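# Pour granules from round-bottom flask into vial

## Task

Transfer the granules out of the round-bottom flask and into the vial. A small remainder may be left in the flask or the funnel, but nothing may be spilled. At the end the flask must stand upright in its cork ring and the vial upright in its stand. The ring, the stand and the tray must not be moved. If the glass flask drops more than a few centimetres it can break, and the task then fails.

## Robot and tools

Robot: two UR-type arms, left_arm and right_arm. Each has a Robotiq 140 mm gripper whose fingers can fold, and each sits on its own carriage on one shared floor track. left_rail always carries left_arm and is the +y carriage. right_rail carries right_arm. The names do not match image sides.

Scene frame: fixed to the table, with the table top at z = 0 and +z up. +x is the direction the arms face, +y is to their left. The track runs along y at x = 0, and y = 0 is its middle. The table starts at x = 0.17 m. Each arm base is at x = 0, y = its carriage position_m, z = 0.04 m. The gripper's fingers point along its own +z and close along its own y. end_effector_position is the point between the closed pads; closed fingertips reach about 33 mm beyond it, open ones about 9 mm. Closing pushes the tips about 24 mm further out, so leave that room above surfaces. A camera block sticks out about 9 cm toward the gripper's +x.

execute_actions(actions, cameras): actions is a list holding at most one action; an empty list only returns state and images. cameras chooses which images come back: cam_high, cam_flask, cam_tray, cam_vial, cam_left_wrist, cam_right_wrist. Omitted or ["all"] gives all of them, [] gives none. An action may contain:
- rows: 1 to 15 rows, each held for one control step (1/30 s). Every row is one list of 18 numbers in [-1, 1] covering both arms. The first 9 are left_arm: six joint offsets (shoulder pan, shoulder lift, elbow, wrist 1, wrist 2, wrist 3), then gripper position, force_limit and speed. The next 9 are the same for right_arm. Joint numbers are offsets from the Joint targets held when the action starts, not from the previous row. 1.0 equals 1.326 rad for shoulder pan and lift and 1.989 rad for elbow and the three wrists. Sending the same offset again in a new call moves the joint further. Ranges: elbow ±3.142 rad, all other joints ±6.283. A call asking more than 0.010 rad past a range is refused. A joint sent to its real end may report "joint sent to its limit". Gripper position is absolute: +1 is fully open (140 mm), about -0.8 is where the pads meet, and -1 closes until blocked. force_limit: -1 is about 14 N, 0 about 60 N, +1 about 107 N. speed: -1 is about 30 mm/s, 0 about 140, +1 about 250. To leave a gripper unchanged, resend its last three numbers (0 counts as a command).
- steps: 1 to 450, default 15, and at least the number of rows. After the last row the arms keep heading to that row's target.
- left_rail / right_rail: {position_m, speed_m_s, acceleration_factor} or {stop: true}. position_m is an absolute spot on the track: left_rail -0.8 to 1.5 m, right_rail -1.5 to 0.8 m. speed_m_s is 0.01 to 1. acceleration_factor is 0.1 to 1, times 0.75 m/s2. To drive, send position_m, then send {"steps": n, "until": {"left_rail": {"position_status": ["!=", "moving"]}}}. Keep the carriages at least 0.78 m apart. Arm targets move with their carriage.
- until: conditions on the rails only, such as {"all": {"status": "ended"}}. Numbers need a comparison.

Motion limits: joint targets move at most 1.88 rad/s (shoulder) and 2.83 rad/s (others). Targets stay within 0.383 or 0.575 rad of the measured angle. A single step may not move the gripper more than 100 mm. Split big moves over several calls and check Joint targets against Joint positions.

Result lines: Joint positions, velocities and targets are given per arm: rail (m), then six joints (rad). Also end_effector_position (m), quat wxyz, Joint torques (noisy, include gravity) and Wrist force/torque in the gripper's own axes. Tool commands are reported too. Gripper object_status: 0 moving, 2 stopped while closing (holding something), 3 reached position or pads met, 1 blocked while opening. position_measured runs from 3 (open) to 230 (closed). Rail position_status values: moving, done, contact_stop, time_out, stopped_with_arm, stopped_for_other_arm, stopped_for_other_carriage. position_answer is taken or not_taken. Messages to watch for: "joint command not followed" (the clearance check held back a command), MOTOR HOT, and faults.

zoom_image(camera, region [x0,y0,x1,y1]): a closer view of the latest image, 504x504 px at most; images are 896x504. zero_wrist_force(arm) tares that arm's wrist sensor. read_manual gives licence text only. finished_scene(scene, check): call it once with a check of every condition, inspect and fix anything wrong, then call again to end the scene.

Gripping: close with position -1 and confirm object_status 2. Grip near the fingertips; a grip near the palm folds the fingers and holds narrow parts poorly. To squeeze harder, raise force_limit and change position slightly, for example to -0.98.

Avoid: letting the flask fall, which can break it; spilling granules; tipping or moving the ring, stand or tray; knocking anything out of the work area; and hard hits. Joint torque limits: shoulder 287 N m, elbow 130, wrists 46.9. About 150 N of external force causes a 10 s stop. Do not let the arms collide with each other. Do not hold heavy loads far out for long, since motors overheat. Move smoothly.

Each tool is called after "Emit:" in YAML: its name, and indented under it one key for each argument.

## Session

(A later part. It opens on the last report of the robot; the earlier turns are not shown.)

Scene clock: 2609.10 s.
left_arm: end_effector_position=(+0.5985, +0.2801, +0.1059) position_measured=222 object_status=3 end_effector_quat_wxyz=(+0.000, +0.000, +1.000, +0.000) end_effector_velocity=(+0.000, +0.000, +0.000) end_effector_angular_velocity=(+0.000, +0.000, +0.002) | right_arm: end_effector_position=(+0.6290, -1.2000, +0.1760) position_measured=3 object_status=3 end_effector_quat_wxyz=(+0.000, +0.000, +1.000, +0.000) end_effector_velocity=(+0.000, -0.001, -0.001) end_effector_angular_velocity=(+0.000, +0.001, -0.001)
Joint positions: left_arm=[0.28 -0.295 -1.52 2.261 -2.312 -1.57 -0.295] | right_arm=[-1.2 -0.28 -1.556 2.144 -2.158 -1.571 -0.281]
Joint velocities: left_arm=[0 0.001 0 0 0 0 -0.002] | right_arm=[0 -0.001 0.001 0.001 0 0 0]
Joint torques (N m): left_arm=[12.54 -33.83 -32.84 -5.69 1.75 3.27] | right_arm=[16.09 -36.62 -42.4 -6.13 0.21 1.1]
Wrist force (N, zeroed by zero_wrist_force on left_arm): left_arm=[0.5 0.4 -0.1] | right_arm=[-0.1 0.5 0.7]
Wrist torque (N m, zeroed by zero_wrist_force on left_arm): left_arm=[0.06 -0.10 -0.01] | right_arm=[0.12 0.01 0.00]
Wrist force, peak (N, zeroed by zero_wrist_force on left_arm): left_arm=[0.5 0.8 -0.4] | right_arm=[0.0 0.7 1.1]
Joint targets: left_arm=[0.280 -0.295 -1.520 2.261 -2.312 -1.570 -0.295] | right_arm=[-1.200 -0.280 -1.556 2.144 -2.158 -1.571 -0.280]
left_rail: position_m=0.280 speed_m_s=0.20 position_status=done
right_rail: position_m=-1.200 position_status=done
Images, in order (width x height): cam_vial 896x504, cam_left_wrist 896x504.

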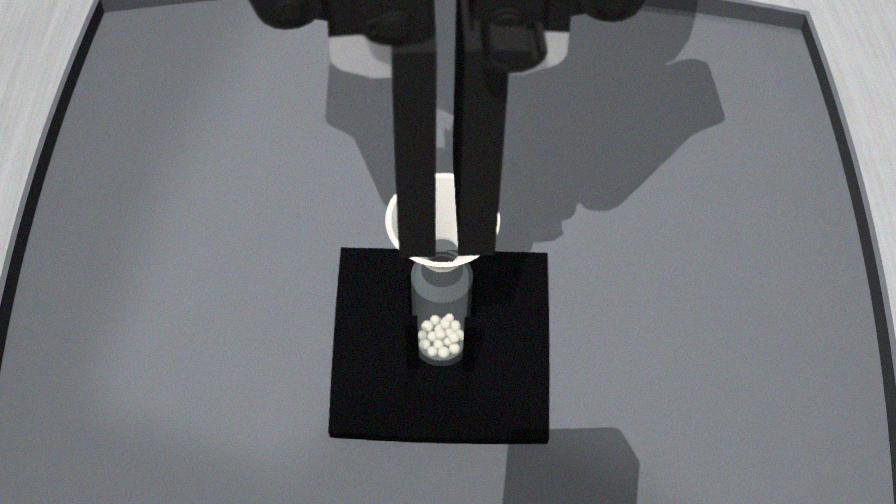

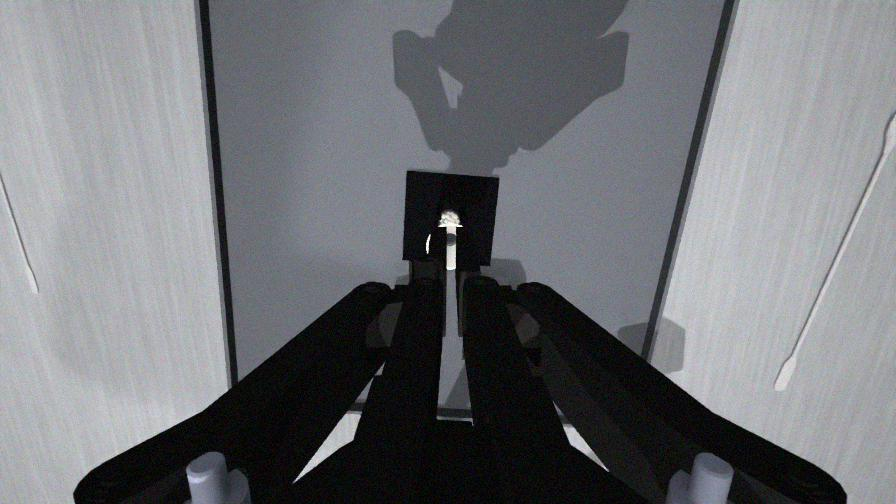

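Emit:
execute_actions:
  actions:
    - {"rows": [[-0.00009,-0.00142,-0.00041,0.00136,0,-0.00006,-0.74,-1,-1,0,0,0,0,0,0,1,1,1],[-0.00034,-0.00535,-0.00155,0.00511,0,-0.00022,-0.74,-1,-1,0,0,0,0,0,0,1,1,1],[-0.00072,-0.01144,-0.00331,0.01094,0,-0.00048,-0.74,-1,-1,0,0,0,0,0,0,1,1,1],[-0.00121,-0.0193,-0.00558,0.01845,0,-0.00081,-0.74,-1,-1,0,0,0,0,0,0,1,1,1],[-0.00179,-0.02853,-0.00826,0.02728,0,-0.00119,-0.74,-1,-1,0,0,0,0,0,0,1,1,1],[-0.00243,-0.03873,-0.01121,0.03703,0,-0.00162,-0.74,-1,-1,0,0,0,0,0,0,1,1,1],[-0.00311,-0.04956,-0.01434,0.04738,0,-0.00207,-0.74,-1,-1,0,0,0,0,0,0,1,1,1],[-0.0038,-0.06048,-0.0175,0.05782,0,-0.00253,-0.74,-1,-1,0,0,0,0,0,0,1,1,1],[-0.00448,-0.07131,-0.02063,0.06817,0,-0.00298,-0.74,-1,-1,0,0,0,0,0,0,1,1,1],[-0.00512,-0.08151,-0.02358,0.07792,0,-0.00341,-0.74,-1,-1,0,0,0,0,0,0,1,1,1],[-0.0057,-0.09074,-0.02625,0.08674,0,-0.0038,-0.74,-1,-1,0,0,0,0,0,0,1,1,1],[-0.00619,-0.0986,-0.02853,0.09425,0,-0.00413,-0.74,-1,-1,0,0,0,0,0,0,1,1,1],[-0.00657,-0.10469,-0.03029,0.10008,0,-0.00438,-0.74,-1,-1,0,0,0,0,0,0,1,1,1],[-0.00682,-0.10862,-0.03143,0.10384,0,-0.00455,-0.74,-1,-1,0,0,0,0,0,0,1,1,1],[-0.00691,-0.11004,-0.03184,0.1052,0,-0.00461,-0.74,-1,-1,0,0,0,0,0,0,1,1,1]], "steps": 22}
  cameras: ["cam_high", "cam_vial", "cam_flask", "cam_tray"]

Emit:
zoom_image:
  camera: "cam_vial"
  region: [363, 160, 523, 370]

Scene clock: 2628.97 s.
left_arm: end_effector_position=(+0.5811, +0.2801, +0.1997) position_measured=222 object_status=3 end_effector_quat_wxyz=(+0.000, +0.000, +1.000, +0.000) end_effector_velocity=(-0.001, +0.000, +0.001) end_effector_angular_velocity=(+0.000, +0.000, +0.000) | right_arm: end_effector_position=(+0.6290, -1.2000, +0.1760) position_measured=3 object_status=3 end_effector_quat_wxyz=(+0.000, +0.000, +1.000, +0.000) end_effector_velocity=(+0.001, +0.000, +0.000) end_effector_angular_velocity=(+0.000, -0.002, +0.000)
Joint positions: left_arm=[0.28 -0.305 -1.665 2.198 -2.103 -1.57 -0.304] | right_arm=[-1.2 -0.28 -1.556 2.144 -2.158 -1.571 -0.28]
Joint velocities: left_arm=[0 0 -0.002 0 0.003 0 -0.001] | right_arm=[0 0.001 0 0 -0.001 0 0.001]
Joint torques (N m): left_arm=[-12.76 -47.43 -54.27 -2.64 1.63 -2.47] | right_arm=[16 -35.71 -42.49 -5.87 0.38 0.65]
Wrist force (N, zeroed by zero_wrist_force on left_arm): left_arm=[0.2 0.0 0.2] | right_arm=[0.3 0.4 0.9]
Wrist torque (N m, zeroed by zero_wrist_force on left_arm): left_arm=[-0.02 -0.04 -0.01] | right_arm=[0.09 -0.08 0.00]
Wrist force, peak (N, zeroed by zero_wrist_force on left_arm): left_arm=[0.5 0.4 2.1] | right_arm=[-0.2 0.3 1.2]
Joint targets: left_arm=[0.280 -0.305 -1.665 2.198 -2.103 -1.570 -0.304] | right_arm=[-1.200 -0.280 -1.556 2.144 -2.158 -1.571 -0.280]
left_rail: position_m=0.280 speed_m_s=0.20 position_status=done
right_rail: position_m=-1.200 position_status=done
Images, in order (width x height): cam_high 896x504, cam_flask 896x504, cam_tray 896x504, cam_vial 896x504.

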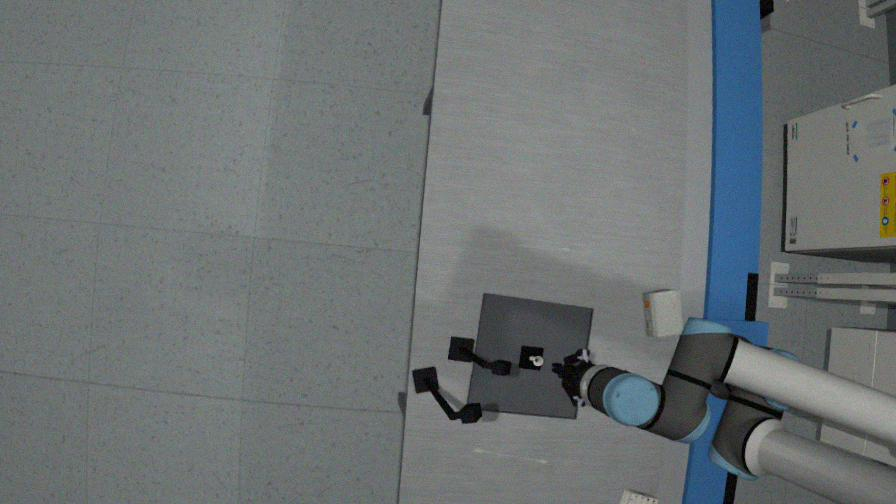

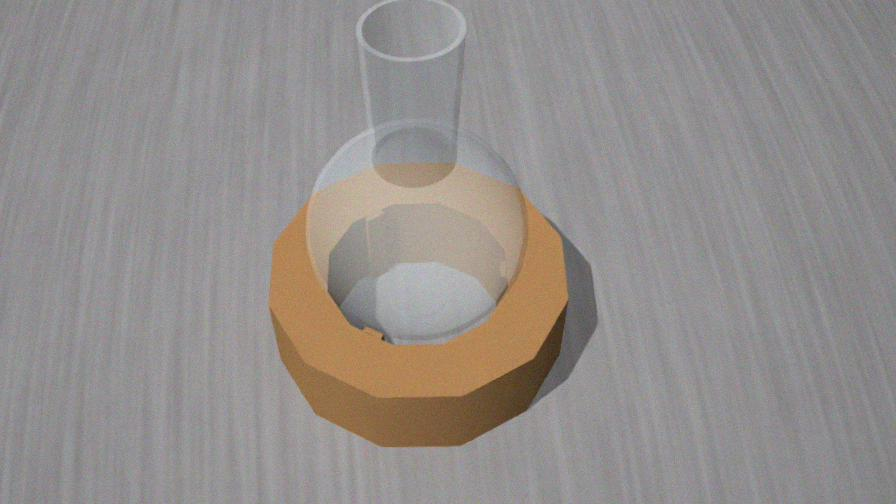

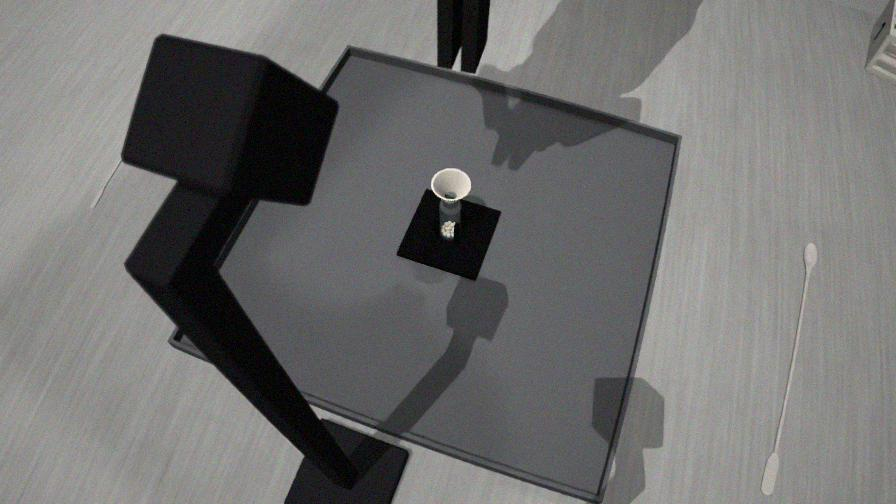

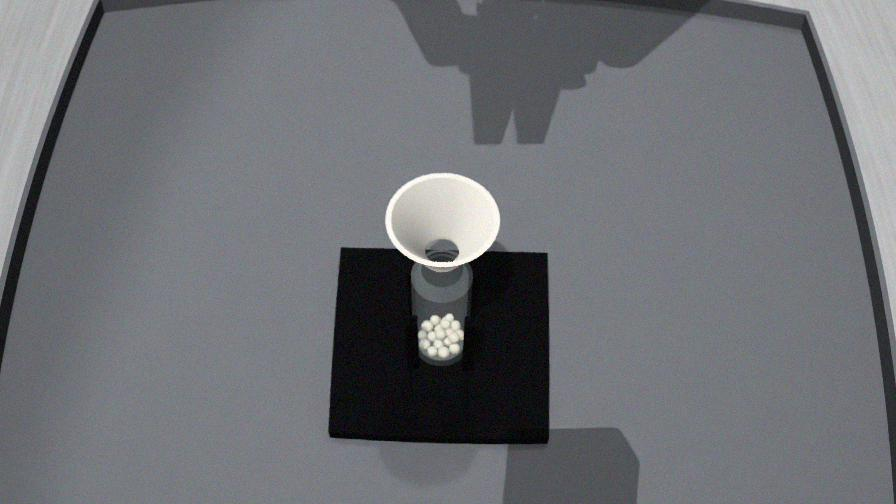

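Scaled by 2.400 from the camera's 896x504 image, which has a finer 1280x720 frame.

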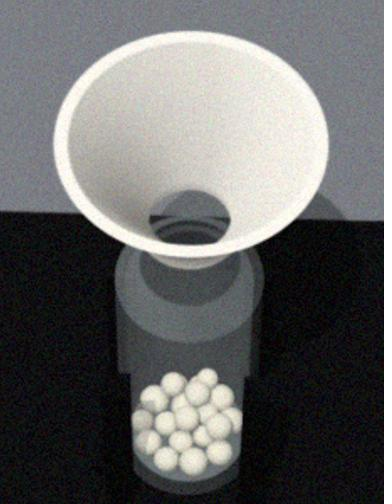

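Emit:
zoom_image:
  camera: "cam_flask"
  region: [260, 0, 580, 450]

Emit:
zoom_image:
  camera: "cam_tray"
  region: [330, 40, 700, 500]

Scaled by 1.120 from the camera's 896x504 image, which has a finer 1280x720 frame.

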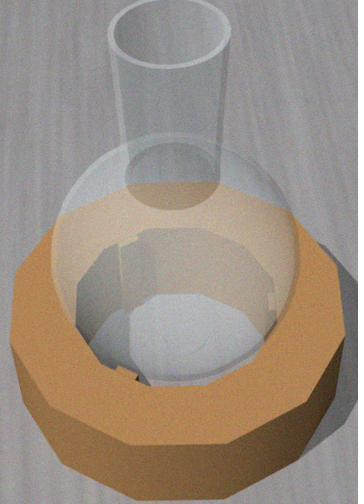

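Scaled by 1.096 from the camera's 896x504 image, which has a finer 1280x720 frame.

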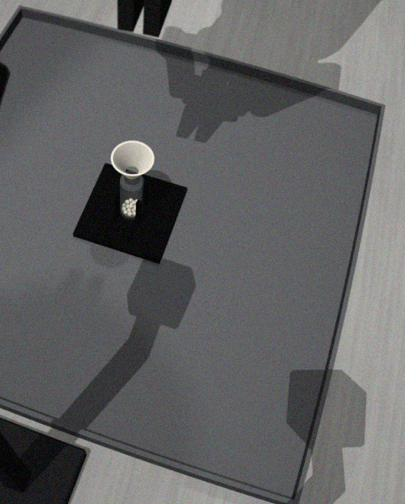

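Emit:
execute_actions:
  actions: []
  cameras: ["cam_left_wrist"]

Emit:
zoom_image:
  camera: "cam_left_wrist"
  region: [200, 0, 700, 300]

Scene clock: 2641.03 s.
left_arm: end_effector_position=(+0.5811, +0.2801, +0.1999) position_measured=222 object_status=3 end_effector_quat_wxyz=(+0.000, +0.000, +1.000, +0.000) end_effector_velocity=(+0.000, +0.000, +0.000) end_effector_angular_velocity=(+0.000, -0.001, +0.000) | right_arm: end_effector_position=(+0.6290, -1.2000, +0.1760) position_measured=3 object_status=3 end_effector_quat_wxyz=(+0.000, +0.000, +1.000, +0.000) end_effector_velocity=(+0.001, +0.000, +0.000) end_effector_angular_velocity=(-0.001, -0.003, +0.000)
Joint positions: left_arm=[0.28 -0.305 -1.665 2.198 -2.103 -1.57 -0.304] | right_arm=[-1.2 -0.281 -1.556 2.144 -2.158 -1.571 -0.28]
Joint velocities: left_arm=[0 0 0 0 0 0 0.001] | right_arm=[0 0 0 -0.001 -0.002 0 0]
Joint torques (N m): left_arm=[-10.93 -48.29 -47.2 -3.45 1.77 -2.4] | right_arm=[15.96 -34.82 -41.63 -5.97 0.53 0.78]
Wrist force (N, zeroed by zero_wrist_force on left_arm): left_arm=[0.7 0.0 0.0] | right_arm=[0.0 0.6 0.6]
Wrist torque (N m, zeroed by zero_wrist_force on left_arm): left_arm=[-0.01 -0.14 -0.01] | right_arm=[0.14 -0.02 0.00]
Wrist force, peak (N, zeroed by zero_wrist_force on left_arm): left_arm=[1.1 0.1 -0.1] | right_arm=[0.2 0.6 1.2]
Joint targets: left_arm=[0.280 -0.305 -1.665 2.198 -2.103 -1.570 -0.304] | right_arm=[-1.200 -0.280 -1.556 2.144 -2.158 -1.571 -0.280]
Tool commands: left_gripper/position=-0.74 left_gripper/force_limit=-1.0 left_gripper/speed=-1.0 right_gripper/position=+1.0 right_gripper/force_limit=+1.0 right_gripper/speed=+1.0
left_rail: position_m=0.280 speed_m_s=0.20 position_status=done
right_rail: position_m=-1.200 position_status=done
Images, in order (width x height): cam_left_wrist 896x504.

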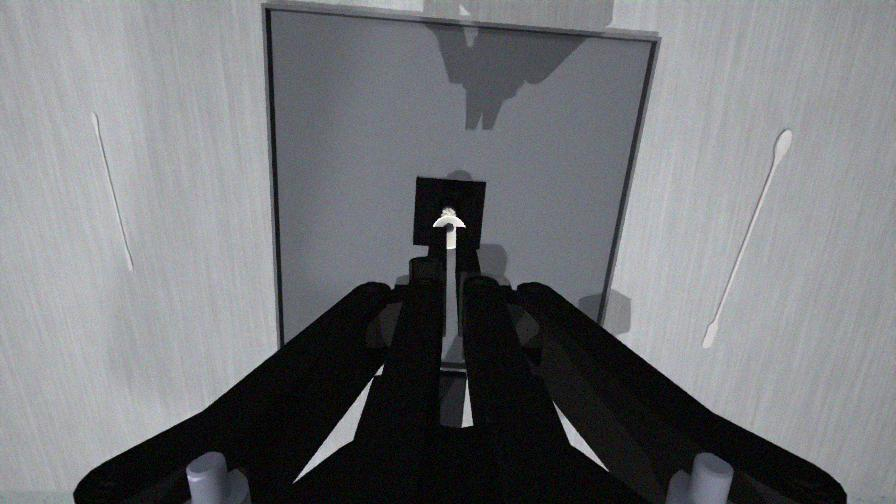

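Scaled by 1.008 from the camera's 896x504 image, which has a finer 1280x720 frame.

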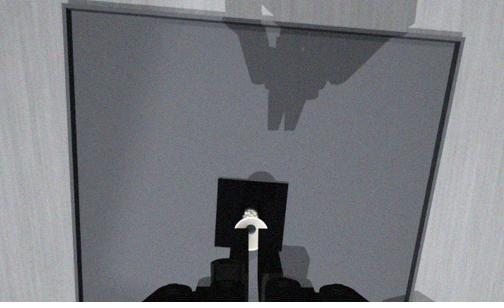

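Emit:
execute_actions:
  actions:
    - {"left_rail": {"position_m": 0.02, "speed_m_s": 0.5, "acceleration_factor": 0.7}, "steps": 90, "until": {"left_rail": {"position_status": ["!=", "moving"]}}}
  cameras: ["cam_left_wrist"]

Emit:
zoom_image:
  camera: "cam_left_wrist"
  region: [500, 0, 896, 300]

Emit:
zoom_image:
  camera: "cam_left_wrist"
  region: [600, 200, 896, 504]

Scene clock: 2671.13 s.
left_arm: end_effector_position=(+0.5811, +0.0202, +0.1999) position_measured=222 object_status=3 end_effector_quat_wxyz=(+0.000, +0.000, +1.000, +0.000) end_effector_velocity=(+0.000, -0.001, +0.000) end_effector_angular_velocity=(+0.000, +0.000, -0.003) | right_arm: end_effector_position=(+0.6290, -1.2000, +0.1760) position_measured=3 object_status=3 end_effector_quat_wxyz=(+0.000, +0.000, +1.000, +0.000) end_effector_velocity=(+0.000, +0.000, -0.001) end_effector_angular_velocity=(+0.000, +0.001, +0.000)
Joint positions: left_arm=[0.02 -0.305 -1.665 2.198 -2.103 -1.57 -0.304] | right_arm=[-1.2 -0.28 -1.556 2.144 -2.158 -1.571 -0.28]
Joint velocities: left_arm=[-0.001 0 0 0 0 0 0.002] | right_arm=[0 0 0.001 0 0 -0.001 0]
Joint torques (N m): left_arm=[-6.63 -46.08 -36.19 -5.13 1.68 -2.47] | right_arm=[15.73 -36.35 -41.73 -5.69 0.8 0.94]
Wrist force (N, zeroed by zero_wrist_force on left_arm): left_arm=[0.4 -0.3 0.0] | right_arm=[-0.2 0.3 0.8]
Wrist torque (N m, zeroed by zero_wrist_force on left_arm): left_arm=[-0.08 -0.09 -0.01] | right_arm=[0.08 0.02 0.00]
Wrist force, peak (N, zeroed by zero_wrist_force on left_arm): left_arm=[0.9 1.4 0.4] | right_arm=[0.3 0.9 0.8]
Joint targets: left_arm=[0.020 -0.305 -1.665 2.198 -2.103 -1.570 -0.304] | right_arm=[-1.200 -0.280 -1.556 2.144 -2.158 -1.571 -0.280]
Tool commands: left_gripper/position=-0.74 left_gripper/force_limit=-1.0 left_gripper/speed=-1.0 right_gripper/position=+1.0 right_gripper/force_limit=+1.0 right_gripper/speed=+1.0
left_rail: position_m=0.020 speed_m_s=0.50 position_status=done
right_rail: position_m=-1.200 position_status=done
Images, in order (width x height): cam_left_wrist 896x504.

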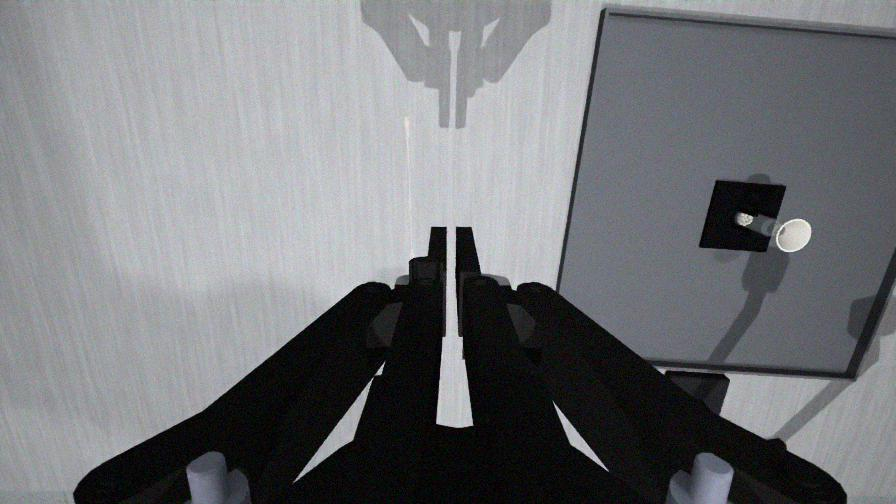

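Scaled by 1.273 from the camera's 896x504 image, which has a finer 1280x720 frame.

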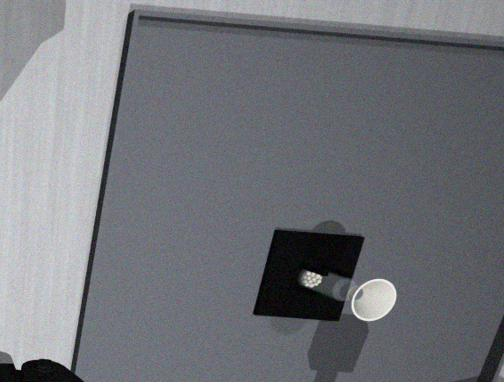

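Scaled by 1.658 from the camera's 896x504 image, which has a finer 1280x720 frame.

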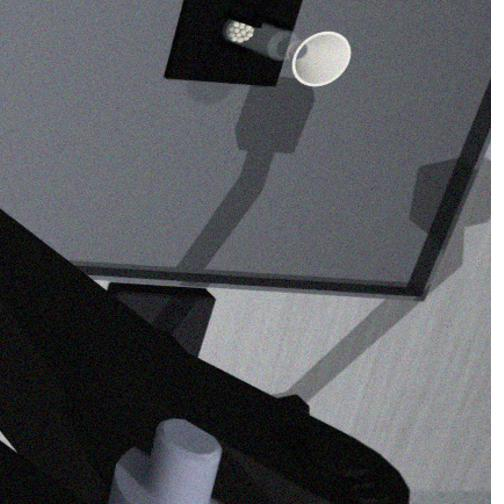

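Emit:
finished_scene:
  scene: 1
  check: "Granules in the vial: the latest cam_vial zoom shows the funnel cone and throat empty and all granules lying in the vial; the last spilt granule was dropped through the funnel and the pile in the vial changed accordingly (one more grain at the top right). None spilt: cam_vial, cam_tray and two left-wrist views (rail 0.28 and 0.02) show the whole tray floor, all four edges included, without any white grain; the table around it shows only the cotton swabs. A grain hidden under the stand or beyond camera view could not be seen, but the count of grains poured leaves none missing. Flask: cam_flask shows it empty, upright and seated in its cork ring, ring at its starting place; the gripper released it long ago. Vial: upright in its stand with the funnel on it, stand and tray at their starting places in cam_vial. The arm is at rest, 0.2 m above the table and away from every object; both carriages stand still."

This call ended nothing. Check each condition that your pictures could not show: look closer or test it, and mend what is not met. Then call finished_scene again.

Emit:
execute_actions:
  actions: []
  cameras: ["cam_flask", "cam_vial", "cam_tray"]

Emit:
zoom_image:
  camera: "cam_vial"
  region: [310, 150, 580, 460]

Scene clock: 2684.03 s.
left_arm: end_effector_position=(+0.5811, +0.0201, +0.1999) position_measured=222 object_status=3 end_effector_quat_wxyz=(+0.000, +0.000, +1.000, +0.000) end_effector_velocity=(+0.000, +0.000, +0.000) end_effector_angular_velocity=(+0.000, +0.000, +0.002) | right_arm: end_effector_position=(+0.6290, -1.2000, +0.1760) position_measured=3 object_status=3 end_effector_quat_wxyz=(+0.000, +0.000, +1.000, +0.000) end_effector_velocity=(+0.000, +0.000, +0.001) end_effector_angular_velocity=(-0.001, -0.002, +0.000)
Joint positions: left_arm=[0.02 -0.305 -1.665 2.198 -2.103 -1.57 -0.304] | right_arm=[-1.2 -0.28 -1.556 2.144 -2.158 -1.571 -0.28]
Joint velocities: left_arm=[0 -0.001 0 0 0 0 -0.003] | right_arm=[0 0.001 -0.001 0 -0.001 -0.001 0]
Joint torques (N m): left_arm=[-5.35 -43.73 -31.35 -5.68 1.7 -2.38] | right_arm=[17.85 -33.54 -42.63 -5.72 0.36 1.28]
Wrist force (N, zeroed by zero_wrist_force on left_arm): left_arm=[0.3 0.1 0.0] | right_arm=[-0.2 0.1 0.4]
Wrist torque (N m, zeroed by zero_wrist_force on left_arm): left_arm=[0.00 -0.06 -0.01] | right_arm=[0.03 0.02 0.00]
Wrist force, peak (N, zeroed by zero_wrist_force on left_arm): left_arm=[1.1 0.1 0.0] | right_arm=[0.0 0.9 0.9]
Joint targets: left_arm=[0.020 -0.305 -1.665 2.198 -2.103 -1.570 -0.304] | right_arm=[-1.200 -0.280 -1.556 2.144 -2.158 -1.571 -0.280]
Tool commands: left_gripper/position=-0.74 left_gripper/force_limit=-1.0 left_gripper/speed=-1.0 right_gripper/position=+1.0 right_gripper/force_limit=+1.0 right_gripper/speed=+1.0
left_rail: position_m=0.020 speed_m_s=0.50 position_status=done
right_rail: position_m=-1.200 position_status=done
Images, in order (width x height): cam_flask 896x504, cam_tray 896x504, cam_vial 896x504.

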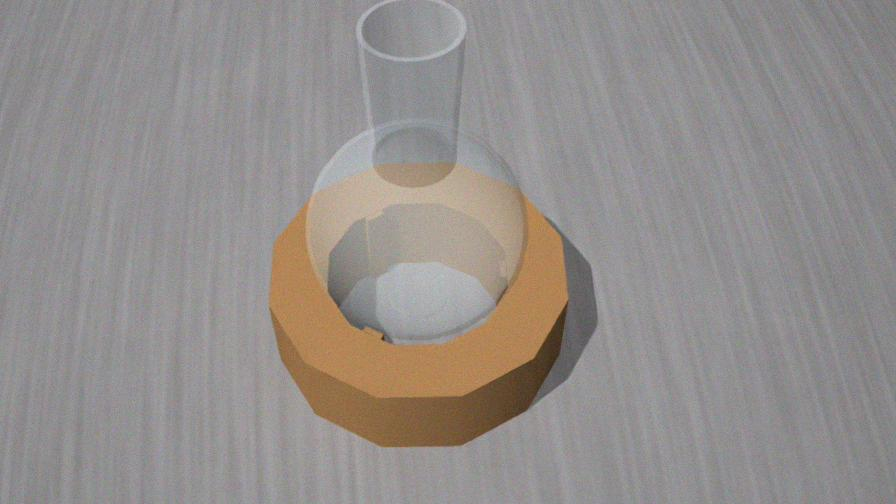

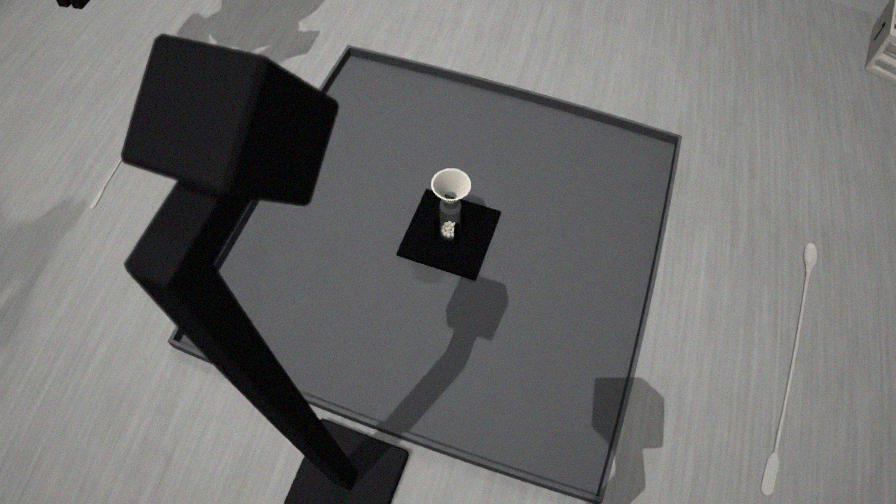

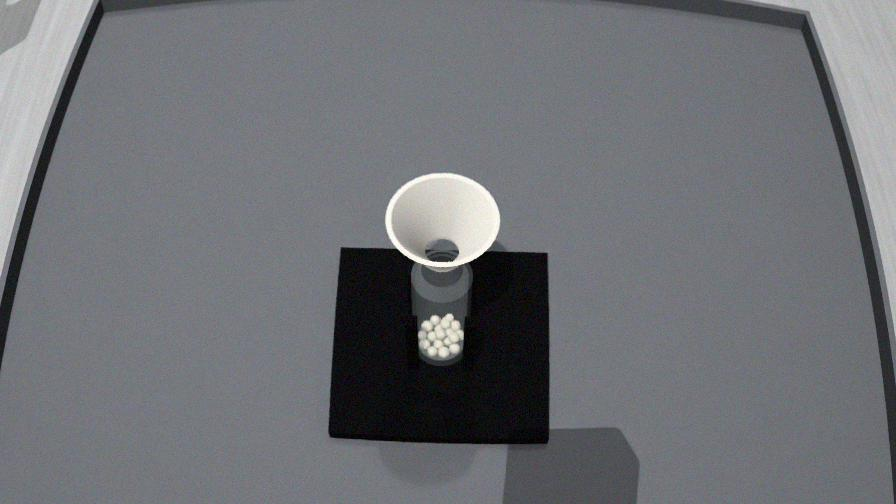

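Scaled by 1.626 from the camera's 896x504 image, which has a finer 1280x720 frame.

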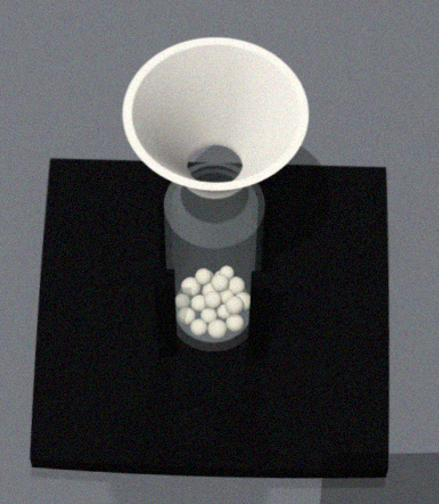

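Emit:
finished_scene:
  scene: 1
  check: "Second look with fresh pictures: cam_vial shows the funnel and its throat empty, all granules inside the upright vial in its stand; cam_tray, cam_vial and the wrist views from rail 0.28 and rail 0.02 together cover the whole tray floor and the surrounding table, with no grain anywhere; cam_flask shows the flask empty, upright, seated in the cork ring, with ring at its place. Stand and tray are unmoved. The arms hold nothing and touch nothing, and both carriages are at rest."

The scene is finished: the task was done.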